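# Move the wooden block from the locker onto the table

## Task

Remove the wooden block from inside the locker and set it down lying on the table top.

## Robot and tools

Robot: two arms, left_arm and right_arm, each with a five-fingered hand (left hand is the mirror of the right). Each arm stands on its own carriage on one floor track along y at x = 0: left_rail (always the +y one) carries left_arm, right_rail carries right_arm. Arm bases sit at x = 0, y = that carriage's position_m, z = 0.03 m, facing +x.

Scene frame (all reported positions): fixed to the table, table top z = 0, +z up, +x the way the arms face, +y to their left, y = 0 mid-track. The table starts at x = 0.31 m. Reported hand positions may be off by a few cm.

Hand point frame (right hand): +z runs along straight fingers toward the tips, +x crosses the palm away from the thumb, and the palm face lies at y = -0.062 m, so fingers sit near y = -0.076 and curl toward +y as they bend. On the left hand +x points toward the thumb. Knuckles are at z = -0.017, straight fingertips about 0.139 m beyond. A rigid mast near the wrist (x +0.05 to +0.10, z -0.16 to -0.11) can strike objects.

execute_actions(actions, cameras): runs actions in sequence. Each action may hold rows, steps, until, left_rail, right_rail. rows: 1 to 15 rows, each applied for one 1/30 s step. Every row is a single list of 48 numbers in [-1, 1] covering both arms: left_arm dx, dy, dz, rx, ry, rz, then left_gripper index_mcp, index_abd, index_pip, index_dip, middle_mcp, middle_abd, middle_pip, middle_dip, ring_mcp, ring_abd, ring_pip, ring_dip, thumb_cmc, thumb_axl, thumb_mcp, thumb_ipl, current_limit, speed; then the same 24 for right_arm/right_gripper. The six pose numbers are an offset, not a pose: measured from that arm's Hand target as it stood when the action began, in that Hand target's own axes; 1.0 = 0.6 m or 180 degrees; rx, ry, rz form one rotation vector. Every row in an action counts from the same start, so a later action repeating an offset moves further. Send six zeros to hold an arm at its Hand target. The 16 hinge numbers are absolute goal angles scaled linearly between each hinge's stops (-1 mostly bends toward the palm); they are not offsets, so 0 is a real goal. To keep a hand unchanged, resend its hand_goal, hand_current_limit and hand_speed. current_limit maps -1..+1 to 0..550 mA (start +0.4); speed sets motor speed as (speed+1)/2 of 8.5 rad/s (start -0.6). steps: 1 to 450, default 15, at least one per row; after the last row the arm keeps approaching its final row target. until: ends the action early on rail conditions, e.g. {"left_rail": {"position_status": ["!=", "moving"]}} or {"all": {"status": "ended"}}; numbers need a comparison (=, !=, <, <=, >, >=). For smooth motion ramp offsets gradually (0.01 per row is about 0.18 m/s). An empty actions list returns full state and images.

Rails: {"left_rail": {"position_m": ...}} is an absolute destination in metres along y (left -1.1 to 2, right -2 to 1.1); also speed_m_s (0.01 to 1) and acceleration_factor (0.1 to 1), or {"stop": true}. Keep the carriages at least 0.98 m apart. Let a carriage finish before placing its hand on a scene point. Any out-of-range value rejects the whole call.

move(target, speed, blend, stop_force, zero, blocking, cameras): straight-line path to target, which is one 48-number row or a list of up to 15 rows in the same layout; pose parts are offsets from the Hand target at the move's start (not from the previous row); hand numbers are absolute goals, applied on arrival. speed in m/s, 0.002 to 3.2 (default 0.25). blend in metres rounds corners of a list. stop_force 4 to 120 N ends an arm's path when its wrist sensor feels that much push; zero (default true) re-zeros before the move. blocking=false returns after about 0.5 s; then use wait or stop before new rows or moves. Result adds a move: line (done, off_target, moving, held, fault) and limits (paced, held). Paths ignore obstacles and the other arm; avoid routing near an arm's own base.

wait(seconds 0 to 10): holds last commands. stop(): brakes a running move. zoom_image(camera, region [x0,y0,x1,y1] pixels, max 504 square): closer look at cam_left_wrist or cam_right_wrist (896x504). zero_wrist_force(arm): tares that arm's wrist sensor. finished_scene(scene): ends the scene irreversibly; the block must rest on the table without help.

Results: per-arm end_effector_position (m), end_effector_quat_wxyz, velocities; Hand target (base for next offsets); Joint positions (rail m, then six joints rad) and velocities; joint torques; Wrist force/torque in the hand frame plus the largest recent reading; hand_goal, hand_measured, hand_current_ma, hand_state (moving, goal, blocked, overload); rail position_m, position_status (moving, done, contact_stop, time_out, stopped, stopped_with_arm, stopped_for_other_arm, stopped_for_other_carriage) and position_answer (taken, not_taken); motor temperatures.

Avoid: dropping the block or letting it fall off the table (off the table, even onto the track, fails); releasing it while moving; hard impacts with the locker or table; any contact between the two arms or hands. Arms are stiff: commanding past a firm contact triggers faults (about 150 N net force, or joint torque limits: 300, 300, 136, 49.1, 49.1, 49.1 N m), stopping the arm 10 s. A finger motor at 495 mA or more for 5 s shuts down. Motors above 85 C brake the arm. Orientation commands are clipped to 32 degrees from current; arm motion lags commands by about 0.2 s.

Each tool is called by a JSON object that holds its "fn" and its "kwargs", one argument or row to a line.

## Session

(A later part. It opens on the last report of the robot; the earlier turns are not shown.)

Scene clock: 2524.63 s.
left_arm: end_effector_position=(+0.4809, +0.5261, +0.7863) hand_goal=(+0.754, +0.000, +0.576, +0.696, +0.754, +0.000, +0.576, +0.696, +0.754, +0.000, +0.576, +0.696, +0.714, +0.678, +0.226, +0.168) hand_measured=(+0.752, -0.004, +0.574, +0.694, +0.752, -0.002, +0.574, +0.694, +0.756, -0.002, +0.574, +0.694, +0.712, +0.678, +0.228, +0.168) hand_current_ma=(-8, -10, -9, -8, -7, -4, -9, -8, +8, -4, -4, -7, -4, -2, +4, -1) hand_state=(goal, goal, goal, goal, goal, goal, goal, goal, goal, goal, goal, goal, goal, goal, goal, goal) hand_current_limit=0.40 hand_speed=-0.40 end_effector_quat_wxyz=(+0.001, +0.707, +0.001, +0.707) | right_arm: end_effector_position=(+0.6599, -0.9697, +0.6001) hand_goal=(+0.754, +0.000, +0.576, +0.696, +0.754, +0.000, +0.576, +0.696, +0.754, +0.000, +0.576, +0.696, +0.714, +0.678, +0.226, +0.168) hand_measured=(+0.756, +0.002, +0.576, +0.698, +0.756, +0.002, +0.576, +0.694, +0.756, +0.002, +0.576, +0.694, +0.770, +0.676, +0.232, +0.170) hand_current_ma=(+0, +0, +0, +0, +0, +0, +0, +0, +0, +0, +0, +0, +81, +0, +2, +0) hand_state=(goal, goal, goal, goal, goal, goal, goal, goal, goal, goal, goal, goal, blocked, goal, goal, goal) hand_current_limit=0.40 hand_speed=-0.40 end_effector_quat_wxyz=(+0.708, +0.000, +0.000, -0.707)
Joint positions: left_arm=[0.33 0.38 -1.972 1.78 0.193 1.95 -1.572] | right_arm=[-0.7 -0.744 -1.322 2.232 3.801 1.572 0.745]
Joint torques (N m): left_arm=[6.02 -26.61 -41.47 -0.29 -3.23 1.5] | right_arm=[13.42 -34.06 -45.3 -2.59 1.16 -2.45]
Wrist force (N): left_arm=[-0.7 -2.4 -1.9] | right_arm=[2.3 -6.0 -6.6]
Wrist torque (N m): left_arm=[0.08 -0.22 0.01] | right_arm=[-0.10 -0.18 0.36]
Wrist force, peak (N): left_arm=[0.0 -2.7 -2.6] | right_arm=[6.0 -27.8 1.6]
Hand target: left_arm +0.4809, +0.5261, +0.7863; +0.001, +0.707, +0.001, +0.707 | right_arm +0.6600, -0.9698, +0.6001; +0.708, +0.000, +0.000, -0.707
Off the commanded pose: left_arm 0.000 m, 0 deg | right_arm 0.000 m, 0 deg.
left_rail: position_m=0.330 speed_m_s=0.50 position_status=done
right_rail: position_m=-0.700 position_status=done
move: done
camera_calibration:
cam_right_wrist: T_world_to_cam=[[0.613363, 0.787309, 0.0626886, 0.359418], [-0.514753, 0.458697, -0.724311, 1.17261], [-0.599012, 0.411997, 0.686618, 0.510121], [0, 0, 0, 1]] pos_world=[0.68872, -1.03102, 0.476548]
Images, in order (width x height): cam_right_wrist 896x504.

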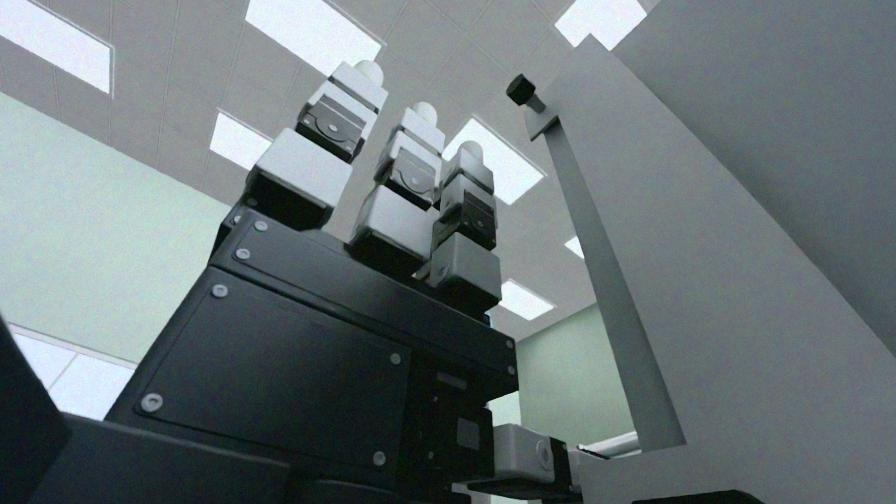

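{"fn": "move", "kwargs": {
  "target": [
    [0,0,0,0,0,0,0.754,0,0.576,0.696,0.754,0,0.576,0.696,0.754,0,0.576,0.696,0.714,0.678,0.226,0.168,0.4,-0.4,-0.105,-0.05,-0.142,0,0,0,0.754,0,0.576,0.696,0.754,0,0.576,0.696,0.754,0,0.576,0.696,0.714,0.678,0.226,0.168,0.4,-0.4]
  ],
  "speed": 0.2
}}

{"fn": "move", "kwargs": {
  "target": [
    [0,0,0,0,0,0,0.754,0,0.576,0.696,0.754,0,0.576,0.696,0.754,0,0.576,0.696,0.714,0.678,0.226,0.168,0.4,-0.4,0,0.1,0,0,0,0,0.754,0,0.576,0.696,0.754,0,0.576,0.696,0.754,0,0.576,0.696,0.714,0.678,0.226,0.168,0.4,-0.4]
  ],
  "speed": 0.015,
  "stop_force": 35,
  "cameras": ["cam_right_wrist"]
}}

{"fn": "move", "kwargs": {
  "target": [
    [0,0,0,0,0,0,0.754,0,0.576,0.696,0.754,0,0.576,0.696,0.754,0,0.576,0.696,0.714,0.678,0.226,0.168,0.4,-0.4,0,0,0.0667,0,0,0,0.754,0,0.576,0.696,0.754,0,0.576,0.696,0.754,0,0.576,0.696,0.714,0.678,0.226,0.168,0.4,-0.4]
  ],
  "speed": 0.03,
  "cameras": ["cam_right_wrist"]
}}

Scene clock: 2548.60 s.
left_arm: end_effector_position=(+0.4809, +0.5261, +0.7863) hand_goal=(+0.754, +0.000, +0.576, +0.696, +0.754, +0.000, +0.576, +0.696, +0.754, +0.000, +0.576, +0.696, +0.714, +0.678, +0.226, +0.168) hand_measured=(+0.752, -0.004, +0.574, +0.694, +0.752, -0.002, +0.574, +0.694, +0.756, -0.002, +0.574, +0.694, +0.712, +0.678, +0.228, +0.168) hand_current_ma=(-8, -10, -9, -8, -7, -4, -9, -8, +8, -4, -4, -7, -4, -2, +4, -1) hand_state=(goal, goal, goal, goal, goal, goal, goal, goal, goal, goal, goal, goal, goal, goal, goal, goal) hand_current_limit=0.40 hand_speed=-0.40 end_effector_quat_wxyz=(+0.001, +0.707, +0.001, +0.707) | right_arm: end_effector_position=(+0.6300, -0.9069, +0.5150) hand_goal=(+0.754, +0.000, +0.576, +0.696, +0.754, +0.000, +0.576, +0.696, +0.754, +0.000, +0.576, +0.696, +0.714, +0.678, +0.226, +0.168) hand_measured=(+0.756, +0.002, +0.576, +0.698, +0.756, +0.002, +0.576, +0.694, +0.756, +0.002, +0.576, +0.694, +0.718, +0.676, +0.230, +0.170) hand_current_ma=(+0, +0, +0, +0, +0, +0, +0, +0, +0, +0, +0, +0, +1, +0, +2, +0) hand_state=(goal, goal, goal, goal, goal, goal, goal, goal, goal, goal, goal, goal, goal, goal, goal, goal) hand_current_limit=0.40 hand_speed=-0.40 end_effector_quat_wxyz=(+0.708, +0.000, +0.000, -0.707)
Joint positions: left_arm=[0.33 0.38 -1.972 1.78 0.193 1.95 -1.572] | right_arm=[-0.7 -0.697 -1.227 2.366 3.572 1.572 0.699]
Joint torques (N m): left_arm=[4.93 -25.66 -41.4 -0.35 -2.88 1.42] | right_arm=[11.8 -36.04 -14.31 -7.55 1.68 -2.18]
Wrist force (N): left_arm=[-0.3 -1.7 -2.0] | right_arm=[1.6 0.1 -5.4]
Wrist torque (N m): left_arm=[0.17 -0.26 0.01] | right_arm=[0.42 -0.02 -0.06]
Wrist force, peak (N): left_arm=[-0.5 -2.4 -2.4] | right_arm=[2.6 -6.2 -7.0]
Hand target: left_arm +0.4809, +0.5261, +0.7863; +0.001, +0.707, +0.001, +0.707 | right_arm +0.6300, -0.9068, +0.5149; +0.708, +0.000, +0.000, -0.707
Off the commanded pose: left_arm 0.000 m, 0 deg | right_arm 0.000 m, 0 deg.
left_rail: position_m=0.330 speed_m_s=0.50 position_status=done
right_rail: position_m=-0.700 position_status=done
move: done

Scene clock: 2551.87 s.
left_arm: end_effector_position=(+0.4809, +0.5261, +0.7863) hand_goal=(+0.754, +0.000, +0.576, +0.696, +0.754, +0.000, +0.576, +0.696, +0.754, +0.000, +0.576, +0.696, +0.714, +0.678, +0.226, +0.168) hand_measured=(+0.752, -0.004, +0.574, +0.694, +0.752, -0.002, +0.574, +0.694, +0.756, -0.002, +0.574, +0.694, +0.712, +0.678, +0.228, +0.168) hand_current_ma=(-8, -10, -9, -8, -7, -4, -9, -8, +8, -4, -4, -7, -4, -2, +4, -1) hand_state=(goal, goal, goal, goal, goal, goal, goal, goal, goal, goal, goal, goal, goal, goal, goal, goal) hand_current_limit=0.40 hand_speed=-0.40 end_effector_quat_wxyz=(+0.001, +0.707, +0.001, +0.707) | right_arm: end_effector_position=(+0.6592, -0.9067, +0.5149) hand_goal=(+0.754, +0.000, +0.576, +0.696, +0.754, +0.000, +0.576, +0.696, +0.754, +0.000, +0.576, +0.696, +0.714, +0.678, +0.226, +0.168) hand_measured=(+0.756, +0.002, +0.576, +0.698, +0.756, +0.002, +0.576, +0.694, +0.756, +0.002, +0.576, +0.694, +0.716, +0.676, +0.230, +0.170) hand_current_ma=(+0, +0, +0, +0, +0, +0, +0, +0, +0, +0, +0, +0, +1, +0, +2, +0) hand_state=(goal, goal, goal, goal, goal, goal, goal, goal, goal, goal, goal, goal, goal, goal, goal, goal) hand_current_limit=0.40 hand_speed=-0.40 end_effector_quat_wxyz=(+0.708, +0.000, +0.000, -0.707)
Joint positions: left_arm=[0.33 0.38 -1.972 1.78 0.193 1.95 -1.572] | right_arm=[-0.7 -0.665 -1.199 2.315 3.596 1.571 0.667]
Joint torques (N m): left_arm=[4.95 -25.93 -41.96 -0.29 -2.96 1.73] | right_arm=[-3.71 -54.16 -25.26 -0.74 -3.91 0.76]
Wrist force (N): left_arm=[-0.4 -2.5 -2.2] | right_arm=[2.4 -34.5 -5.9]
Wrist torque (N m): left_arm=[0.09 -0.26 0.02] | right_arm=[-1.51 -0.06 0.15]
Wrist force, peak (N): left_arm=[-0.1 -2.4 -2.5] | right_arm=[1.9 -77.7 -9.7]
Hand target: left_arm +0.4809, +0.5261, +0.7863; +0.001, +0.707, +0.001, +0.707 | right_arm +0.6592, -0.9067, +0.5149; +0.708, +0.000, +0.000, -0.707 (not the last commanded pose)
Off the commanded pose: left_arm 0.000 m, 0 deg | right_arm 0.031 m, 0 deg.
left_rail: position_m=0.330 speed_m_s=0.50 position_status=done
right_rail: position_m=-0.700 position_status=done
move: contact (right_arm)
camera_calibration:
cam_right_wrist: T_world_to_cam=[[0.613363, 0.787309, 0.0626886, 0.315588], [-0.514753, 0.458697, -0.724311, 1.08164], [-0.599012, 0.411997, 0.686618, 0.542245], [0, 0, 0, 1]] pos_world=[0.68802, -0.968017, 0.391348]
Images, in order (width x height): cam_right_wrist 896x504.

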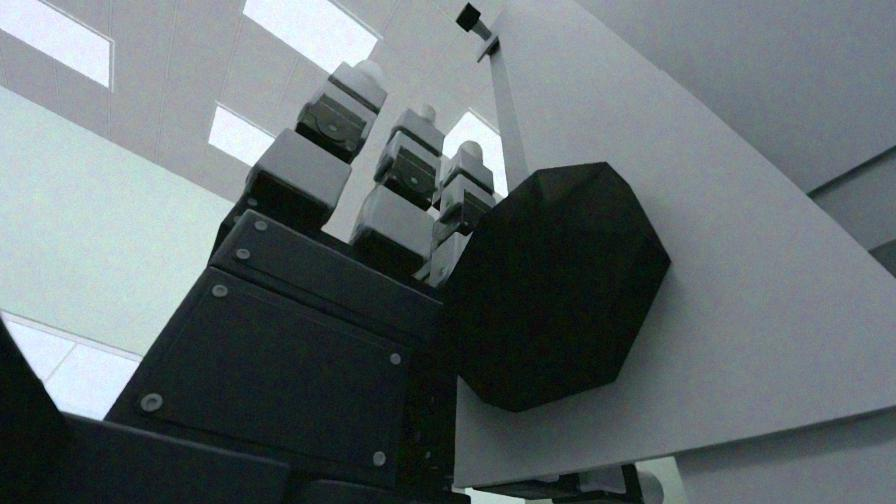

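Scene clock: 2563.17 s.
left_arm: end_effector_position=(+0.4809, +0.5261, +0.7863) hand_goal=(+0.754, +0.000, +0.576, +0.696, +0.754, +0.000, +0.576, +0.696, +0.754, +0.000, +0.576, +0.696, +0.714, +0.678, +0.226, +0.168) hand_measured=(+0.752, -0.004, +0.574, +0.694, +0.752, -0.002, +0.574, +0.694, +0.756, -0.002, +0.574, +0.694, +0.712, +0.678, +0.228, +0.168) hand_current_ma=(-8, -10, -9, -8, -7, -4, -9, -8, +8, -4, -4, -7, -4, -2, +4, -1) hand_state=(goal, goal, goal, goal, goal, goal, goal, goal, goal, goal, goal, goal, goal, goal, goal, goal) hand_current_limit=0.40 hand_speed=-0.40 end_effector_quat_wxyz=(+0.001, +0.707, +0.001, +0.707) | right_arm: end_effector_position=(+0.6593, -0.9068, +0.5443) hand_goal=(+0.754, +0.000, +0.576, +0.696, +0.754, +0.000, +0.576, +0.696, +0.754, +0.000, +0.576, +0.696, +0.714, +0.678, +0.226, +0.168) hand_measured=(+0.756, +0.002, +0.576, +0.698, +0.756, +0.002, +0.576, +0.694, +0.756, +0.002, +0.576, +0.694, +0.716, +0.676, +0.230, +0.170) hand_current_ma=(+0, +0, +0, +0, +0, +0, +0, +0, +0, +0, +0, +0, +0, +0, +2, +0) hand_state=(goal, goal, goal, goal, goal, goal, goal, goal, goal, goal, goal, goal, goal, goal, goal, goal) hand_current_limit=0.40 hand_speed=-0.40 end_effector_quat_wxyz=(+0.708, +0.000, +0.002, -0.707)
Joint positions: left_arm=[0.33 0.38 -1.972 1.78 0.193 1.95 -1.572] | right_arm=[-0.7 -0.666 -1.259 2.308 3.667 1.571 0.667]
Joint torques (N m): left_arm=[2.8 -24.45 -42.85 -0.4 -2.9 1.54] | right_arm=[0.33 -49.43 -29.61 -5.2 -0.31 -0.37]
Wrist force (N): left_arm=[-0.4 -2.3 -2.1] | right_arm=[2.4 -18.6 -22.5]
Wrist torque (N m): left_arm=[0.11 -0.26 0.02] | right_arm=[0.66 -0.19 0.04]
Wrist force, peak (N): left_arm=[-0.8 -2.4 -2.8] | right_arm=[9.9 -30.3 -160.4]
Hand target: left_arm +0.4809, +0.5261, +0.7863; +0.001, +0.707, +0.001, +0.707 | right_arm +0.6593, -0.9068, +0.5443; +0.708, +0.000, +0.002, -0.707 (not the last commanded pose)
Off the commanded pose: left_arm 0.000 m, 0 deg | right_arm 0.011 m, 0 deg.
FORCE FAULT: contact force on the right arm reached its limit, and that arm stopped for 10 seconds. The contact can be on any part of that arm, not only on its tool. That arm's remaining commands of this call were not run. That arm's target is now where it stood when the stop ended, not its last command. That arm accepts commands again.
left_rail: position_m=0.330 speed_m_s=0.50 position_status=done
right_rail: position_m=-0.700 position_status=done
move: fault (right_arm)
camera_calibration:
cam_right_wrist: T_world_to_cam=[[0.613664, 0.787078, 0.062641, 0.313442], [-0.51755, 0.460895, -0.720915, 1.10504], [-0.596287, 0.40998, 0.690187, 0.516611], [0, 0, 0, 1]] pos_world=[0.687613, -0.967811, 0.420446]
Images, in order (width x height): cam_right_wrist 896x504.

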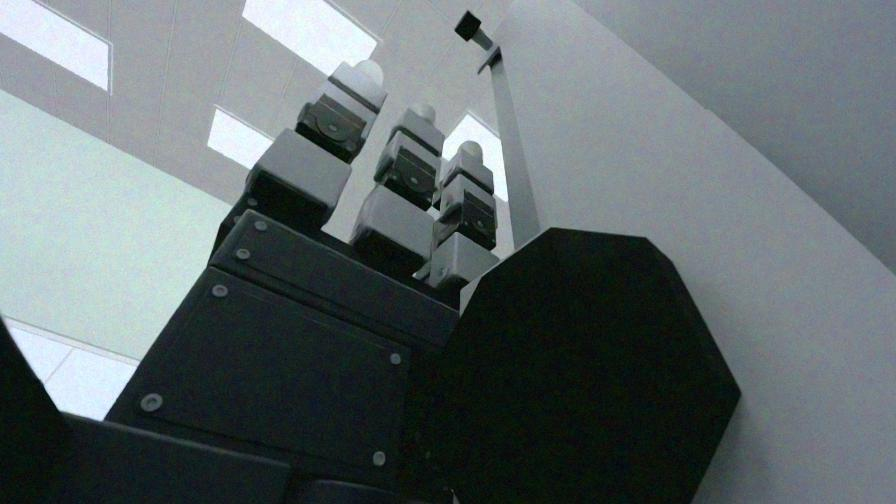

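{"fn": "move", "kwargs": {
  "target": [
    [0,0,0,0,0,0,0.754,0,0.576,0.696,0.754,0,0.576,0.696,0.754,0,0.576,0.696,0.714,0.678,0.226,0.168,0.4,-0.4,0,-0.1,-0.02,0,0,0,0.754,0,0.576,0.696,0.754,0,0.576,0.696,0.754,0,0.576,0.696,0.714,0.678,0.226,0.168,0.4,-0.4]
  ],
  "speed": 0.1
}}

{"fn": "move", "kwargs": {
  "target": [
    [0,0,0,0,0,0,-0.48,0,-0.737,-0.174,-0.48,0,-0.737,-0.174,-0.48,0,-0.737,-0.174,0.714,0.678,0.226,0.168,0.4,-0.2,0,0,0,0,0,0,0.754,0,0.576,0.696,0.754,0,0.576,0.696,0.754,0,0.576,0.696,0.714,0.678,0.226,0.168,0.4,-0.4],
    [-0.144,0.293,0.115,0,0,0,-0.48,0,-0.737,-0.174,-0.48,0,-0.737,-0.174,-0.48,0,-0.737,-0.174,0.714,0.678,0.226,0.168,0.4,-0.2,0,0,0,0,0,0,0.754,0,0.576,0.696,0.754,0,0.576,0.696,0.754,0,0.576,0.696,0.714,0.678,0.226,0.168,0.4,-0.4]
  ],
  "speed": 0.2
}}

{"fn": "move", "kwargs": {
  "target": [
    [0,0,0.17,0,0,0,-0.48,0,-0.737,-0.174,-0.48,0,-0.737,-0.174,-0.48,0,-0.737,-0.174,0.714,0.678,0.226,0.168,0.4,-0.2,0,0,0,0,0,0,0.754,0,0.576,0.696,0.754,0,0.576,0.696,0.754,0,0.576,0.696,0.714,0.678,0.226,0.168,0.4,-0.4]
  ],
  "speed": 0.03,
  "stop_force": 25,
  "cameras": ["cam_left_wrist"]
}}

Scene clock: 2604.10 s.
left_arm: end_effector_position=(+0.4809, +0.5261, +0.7863) hand_goal=(+0.754, +0.000, +0.576, +0.696, +0.754, +0.000, +0.576, +0.696, +0.754, +0.000, +0.576, +0.696, +0.714, +0.678, +0.226, +0.168) hand_measured=(+0.752, -0.004, +0.574, +0.694, +0.752, -0.002, +0.574, +0.694, +0.756, -0.002, +0.574, +0.694, +0.712, +0.678, +0.228, +0.168) hand_current_ma=(-8, -10, -9, -8, -7, -4, -9, -8, +8, -4, -4, -7, -4, -2, +4, -1) hand_state=(goal, goal, goal, goal, goal, goal, goal, goal, goal, goal, goal, goal, goal, goal, goal, goal) hand_current_limit=0.40 hand_speed=-0.40 end_effector_quat_wxyz=(+0.001, +0.707, +0.001, +0.707) | right_arm: end_effector_position=(+0.5995, -0.9069, +0.5325) hand_goal=(+0.754, +0.000, +0.576, +0.696, +0.754, +0.000, +0.576, +0.696, +0.754, +0.000, +0.576, +0.696, +0.714, +0.678, +0.226, +0.168) hand_measured=(+0.756, +0.002, +0.576, +0.698, +0.756, +0.002, +0.576, +0.694, +0.756, +0.002, +0.576, +0.694, +0.716, +0.676, +0.230, +0.170) hand_current_ma=(+0, +0, +0, +0, +0, +0, +0, +0, +0, +0, +0, +0, +0, +0, +2, +0) hand_state=(goal, goal, goal, goal, goal, goal, goal, goal, goal, goal, goal, goal, goal, goal, goal, goal) hand_current_limit=0.40 hand_speed=-0.40 end_effector_quat_wxyz=(+0.708, +0.000, +0.002, -0.707)
Joint positions: left_arm=[0.33 0.38 -1.972 1.78 0.193 1.95 -1.572] | right_arm=[-0.7 -0.734 -1.298 2.416 3.598 1.571 0.735]
Joint torques (N m): left_arm=[4.61 -26.02 -43.09 -0.55 -3 1.37] | right_arm=[-9.19 -47.5 -13.86 -7.4 -2.23 1.36]
Wrist force (N): left_arm=[0.0 -2.3 -2.1] | right_arm=[1.3 -0.5 -5.3]
Wrist torque (N m): left_arm=[0.11 -0.31 0.06] | right_arm=[0.37 -0.02 -0.22]
Wrist force, peak (N): left_arm=[-0.7 -2.9 -1.8] | right_arm=[2.7 -18.8 -22.1]
Hand target: left_arm +0.4809, +0.5261, +0.7863; +0.001, +0.707, +0.001, +0.707 | right_arm +0.5992, -0.9069, +0.5325; +0.708, +0.000, +0.002, -0.707
Off the commanded pose: left_arm 0.000 m, 0 deg | right_arm 0.000 m, 0 deg.
left_rail: position_m=0.330 speed_m_s=0.50 position_status=done
right_rail: position_m=-0.700 position_status=done
move: done

Scene clock: 2606.77 s.
left_arm: end_effector_position=(+0.5498, +0.3502, +0.7002) hand_goal=(-0.480, +0.000, -0.736, -0.174, -0.480, +0.000, -0.736, -0.174, -0.480, +0.000, -0.736, -0.174, +0.714, +0.678, +0.226, +0.168) hand_measured=(-0.442, -0.004, -0.696, -0.168, -0.438, -0.002, -0.686, -0.166, -0.432, -0.002, -0.692, -0.168, +0.712, +0.678, +0.228, +0.168) hand_current_ma=(+164, -10, +159, +18, +181, -4, +202, +25, +206, -4, +181, +19, -4, -2, +4, -1) hand_state=(blocked, goal, blocked, goal, blocked, goal, blocked, goal, blocked, goal, blocked, goal, goal, goal, goal, goal) hand_current_limit=0.40 hand_speed=-0.20 end_effector_quat_wxyz=(+0.001, +0.707, +0.001, +0.707) | right_arm: end_effector_position=(+0.5992, -0.9069, +0.5325) hand_goal=(+0.754, +0.000, +0.576, +0.696, +0.754, +0.000, +0.576, +0.696, +0.754, +0.000, +0.576, +0.696, +0.714, +0.678, +0.226, +0.168) hand_measured=(+0.756, +0.002, +0.576, +0.698, +0.756, +0.002, +0.576, +0.694, +0.756, +0.002, +0.576, +0.694, +0.716, +0.676, +0.230, +0.170) hand_current_ma=(+0, +0, +0, +0, +0, +0, +0, +0, +0, +0, +0, +0, +0, +0, +2, +0) hand_state=(goal, goal, goal, goal, goal, goal, goal, goal, goal, goal, goal, goal, goal, goal, goal, goal) hand_current_limit=0.40 hand_speed=-0.40 end_effector_quat_wxyz=(+0.708, +0.000, +0.002, -0.707)
Joint positions: left_arm=[0.33 -0.24 -2.081 1.99 0.093 1.331 -1.573] | right_arm=[-0.7 -0.734 -1.298 2.417 3.598 1.571 0.735]
Joint torques (N m): left_arm=[-13.77 -23.48 -37.31 -5.72 -4.07 -2.9] | right_arm=[-9.55 -51.64 -15.71 -7.08 -2.06 1.85]
Wrist force (N): left_arm=[-0.4 -1.7 -1.9] | right_arm=[1.2 0.0 -5.6]
Wrist torque (N m): left_arm=[0.15 -0.09 0.24] | right_arm=[0.47 0.01 -0.22]
Wrist force, peak (N): left_arm=[-0.1 -2.4 -3.2] | right_arm=[1.2 0.2 -6.2]
Hand target: left_arm +0.5499, +0.3502, +0.7002; +0.001, +0.707, +0.001, +0.707 | right_arm +0.5992, -0.9069, +0.5325; +0.708, +0.000, +0.002, -0.707
Off the commanded pose: left_arm 0.000 m, 0 deg | right_arm 0.000 m, 0 deg.
left_rail: position_m=0.330 speed_m_s=0.50 position_status=done
right_rail: position_m=-0.700 position_status=done
move: done

Scene clock: 2609.63 s.
left_arm: end_effector_position=(+0.5963, +0.3502, +0.7001) hand_goal=(-0.480, +0.000, -0.736, -0.174, -0.480, +0.000, -0.736, -0.174, -0.480, +0.000, -0.736, -0.174, +0.714, +0.678, +0.226, +0.168) hand_measured=(-0.450, -0.004, -0.692, -0.164, -0.446, -0.002, -0.670, -0.178, -0.446, -0.002, -0.670, -0.176, +0.712, +0.678, +0.228, +0.168) hand_current_ma=(+121, -10, +180, +33, +138, -4, +278, -11, +140, -4, +274, -6, -4, -2, +4, -1) hand_state=(blocked, goal, blocked, goal, blocked, goal, blocked, goal, blocked, goal, blocked, goal, goal, goal, goal, goal) hand_current_limit=0.40 hand_speed=-0.20 end_effector_quat_wxyz=(+0.001, +0.707, +0.001, +0.707) | right_arm: end_effector_position=(+0.5992, -0.9069, +0.5325) hand_goal=(+0.754, +0.000, +0.576, +0.696, +0.754, +0.000, +0.576, +0.696, +0.754, +0.000, +0.576, +0.696, +0.714, +0.678, +0.226, +0.168) hand_measured=(+0.756, +0.002, +0.576, +0.698, +0.756, +0.002, +0.576, +0.694, +0.756, +0.002, +0.576, +0.694, +0.716, +0.676, +0.230, +0.170) hand_current_ma=(+0, +0, +0, +0, +0, +0, +0, +0, +0, +0, +0, +0, +0, +0, +2, +0) hand_state=(goal, goal, goal, goal, goal, goal, goal, goal, goal, goal, goal, goal, goal, goal, goal, goal) hand_current_limit=0.40 hand_speed=-0.40 end_effector_quat_wxyz=(+0.708, +0.000, +0.002, -0.707)
Joint positions: left_arm=[0.33 -0.205 -1.991 1.943 0.049 1.365 -1.573] | right_arm=[-0.7 -0.734 -1.298 2.417 3.598 1.571 0.735]
Joint torques (N m): left_arm=[-14.69 -28.53 -37.25 0.15 -3.98 0.36] | right_arm=[-8.86 -51.35 -14.83 -7.33 -2.11 1.67]
Wrist force (N): left_arm=[-1.1 -0.6 -3.7] | right_arm=[1.4 -0.4 -5.6]
Wrist torque (N m): left_arm=[0.22 -0.20 0.17] | right_arm=[0.40 -0.02 -0.21]
Wrist force, peak (N): left_arm=[1.4 -16.7 -40.0] | right_arm=[1.4 -0.2 -6.2]
Hand target: left_arm +0.5963, +0.3502, +0.7001; +0.001, +0.707, +0.001, +0.707 (not the last commanded pose) | right_arm +0.5992, -0.9069, +0.5325; +0.708, +0.000, +0.002, -0.707
Off the commanded pose: left_arm 0.056 m, 0 deg | right_arm 0.000 m, 0 deg.
left_rail: position_m=0.330 speed_m_s=0.50 position_status=done
right_rail: position_m=-0.700 position_status=done
move: contact (left_arm)
camera_calibration:
cam_left_wrist: T_world_to_cam=[[-0.0103937, 0.60686, -0.794741, 0.311703], [-0.719578, 0.547336, 0.427353, -0.107453], [0.694334, 0.57632, 0.430994, -0.788252], [0, 0, 0, 1]] pos_world=[0.473229, 0.323938, 0.633375]
Images, in order (width x height): cam_left_wrist 896x504.

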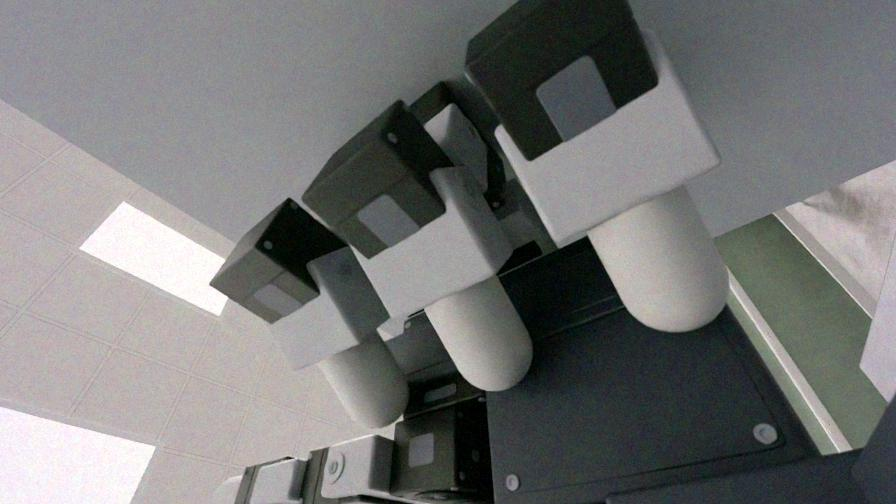

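{"fn": "move", "kwargs": {
  "target": [
    [0,0,-0.08,0,0,0,0.754,0,0.576,0.696,0.754,0,0.576,0.696,0.754,0,0.576,0.696,0.714,0.678,0.226,0.168,0.4,-0.4,0.07,-0.16,0,0,0,0,0.754,0,0.576,0.696,0.754,0,0.576,0.696,0.754,0,0.576,0.696,0.714,0.678,0.226,0.168,0.4,-0.4],
    [0,0,-0.08,0,0,0,0.754,0,0.576,0.696,0.754,0,0.576,0.696,0.754,0,0.576,0.696,0.714,0.678,0.226,0.168,0.4,-0.4,0.07,-0.16,-0.1,-0.25,0,0,0.754,0,0.576,0.696,0.754,0,0.576,0.696,0.754,0,0.576,0.696,0.714,0.678,0.226,0.168,0.4,-0.4],
    [0,0,-0.08,0,0,0,0.754,0,0.576,0.696,0.754,0,0.576,0.696,0.754,0,0.576,0.696,0.714,0.678,0.226,0.168,0.4,-0.4,0.0,-0.18,-0.38,-0.5,0,0,0.754,0,0.576,0.696,0.754,0,0.576,0.696,0.754,0,0.576,0.696,0.714,0.678,0.226,0.168,0.4,-0.4]
  ],
  "speed": 0.25,
  "cameras": ["cam_right_wrist"]
}}

Scene clock: 2681.37 s.
left_arm: end_effector_position=(+0.5483, +0.3502, +0.7002) hand_goal=(+0.754, +0.000, +0.576, +0.696, +0.754, +0.000, +0.576, +0.696, +0.754, +0.000, +0.576, +0.696, +0.714, +0.678, +0.226, +0.168) hand_measured=(+0.120, -0.004, +0.478, +0.678, +0.124, -0.002, +0.468, +0.678, +0.118, -0.002, +0.478, +0.678, +0.712, +0.678, +0.228, +0.168) hand_current_ma=(-385, -10, -385, -63, -385, -5, -385, -68, -385, -4, -385, -63, -3, -2, +4, -1) hand_state=(blocked, goal, blocked, goal, blocked, goal, blocked, goal, blocked, goal, blocked, goal, goal, goal, goal, goal) hand_current_limit=0.40 hand_speed=-0.40 end_effector_quat_wxyz=(+0.001, +0.707, +0.001, +0.707) | right_arm: end_effector_position=(+0.4906, -0.9063, +0.3048) hand_goal=(+0.754, +0.000, +0.576, +0.696, +0.754, +0.000, +0.576, +0.696, +0.754, +0.000, +0.576, +0.696, +0.714, +0.678, +0.226, +0.168) hand_measured=(+0.746, +0.002, +0.576, +0.698, +0.746, +0.002, +0.576, +0.694, +0.746, +0.002, +0.576, +0.694, +0.706, +0.676, +0.228, +0.170) hand_current_ma=(-3, +0, +0, +0, -3, +0, +0, +0, -3, +0, +0, +0, -3, +0, +0, +0) hand_state=(goal, goal, goal, goal, goal, goal, goal, goal, goal, goal, goal, goal, goal, goal, goal, goal) hand_current_limit=0.40 hand_speed=-0.40 end_effector_quat_wxyz=(+0.501, -0.500, +0.501, -0.498)
Joint positions: left_arm=[0.33 -0.241 -2.084 1.991 0.094 1.329 -1.573] | right_arm=[-0.7 -1.301 -1.927 2.429 5.79 0.269 -0.005]
Joint torques (N m): left_arm=[-12.05 -19.24 -38.08 -0.31 -5.6 -2.88] | right_arm=[10.75 6.06 -50.07 0.41 1.37 -2.44]
Wrist force (N): left_arm=[-0.9 2.3 -9.0] | right_arm=[0.3 2.6 -2.7]
Wrist torque (N m): left_arm=[-0.22 -0.39 0.11] | right_arm=[0.10 0.15 0.00]
Wrist force, peak (N): left_arm=[-0.9 2.0 -11.6] | right_arm=[1.6 -0.5 -6.3]
Hand target: left_arm +0.5483, +0.3502, +0.7002; +0.001, +0.707, +0.001, +0.707 | right_arm +0.4906, -0.9063, +0.3048; +0.500, -0.500, +0.501, -0.498
Off the commanded pose: left_arm 0.000 m, 0 deg | right_arm 0.000 m, 0 deg.
left_rail: position_m=0.330 speed_m_s=0.50 position_status=done
right_rail: position_m=-0.700 position_status=done
move: done
camera_calibration:
cam_right_wrist: T_world_to_cam=[[0.059665, 0.788499, -0.612135, 0.91027], [-0.723158, 0.456859, 0.517998, 0.564416], [0.6881, 0.411764, 0.597468, -0.0191627], [0, 0, 0, 1]] pos_world=[0.367037, -0.967714, 0.276291]
Images, in order (width x height): cam_right_wrist 896x504.

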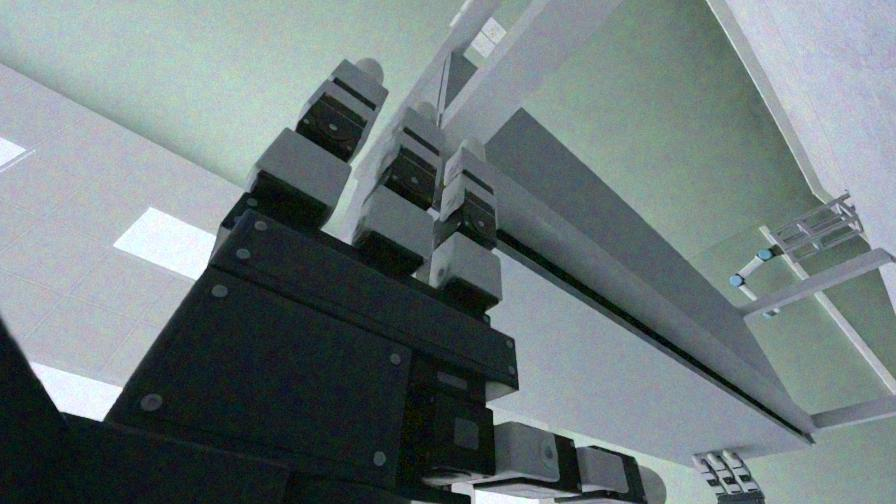

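{"fn": "zoom_image", "kwargs": {
  "camera": "cam_right_wrist",
  "region": [380, 0, 660, 260]
}}

{"fn": "zoom_image", "kwargs": {
  "camera": "cam_right_wrist",
  "region": [640, 330, 896, 504]
}}

Scaled by 1.800.

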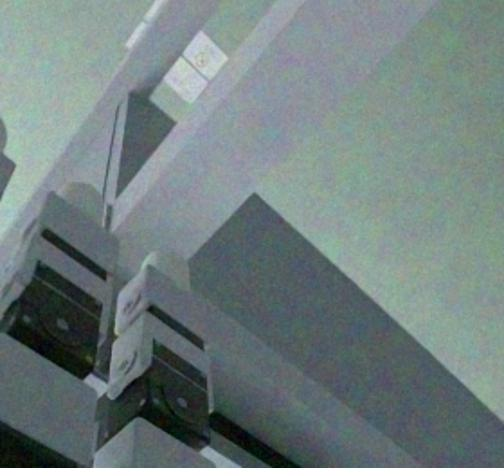

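Scaled by 1.969.

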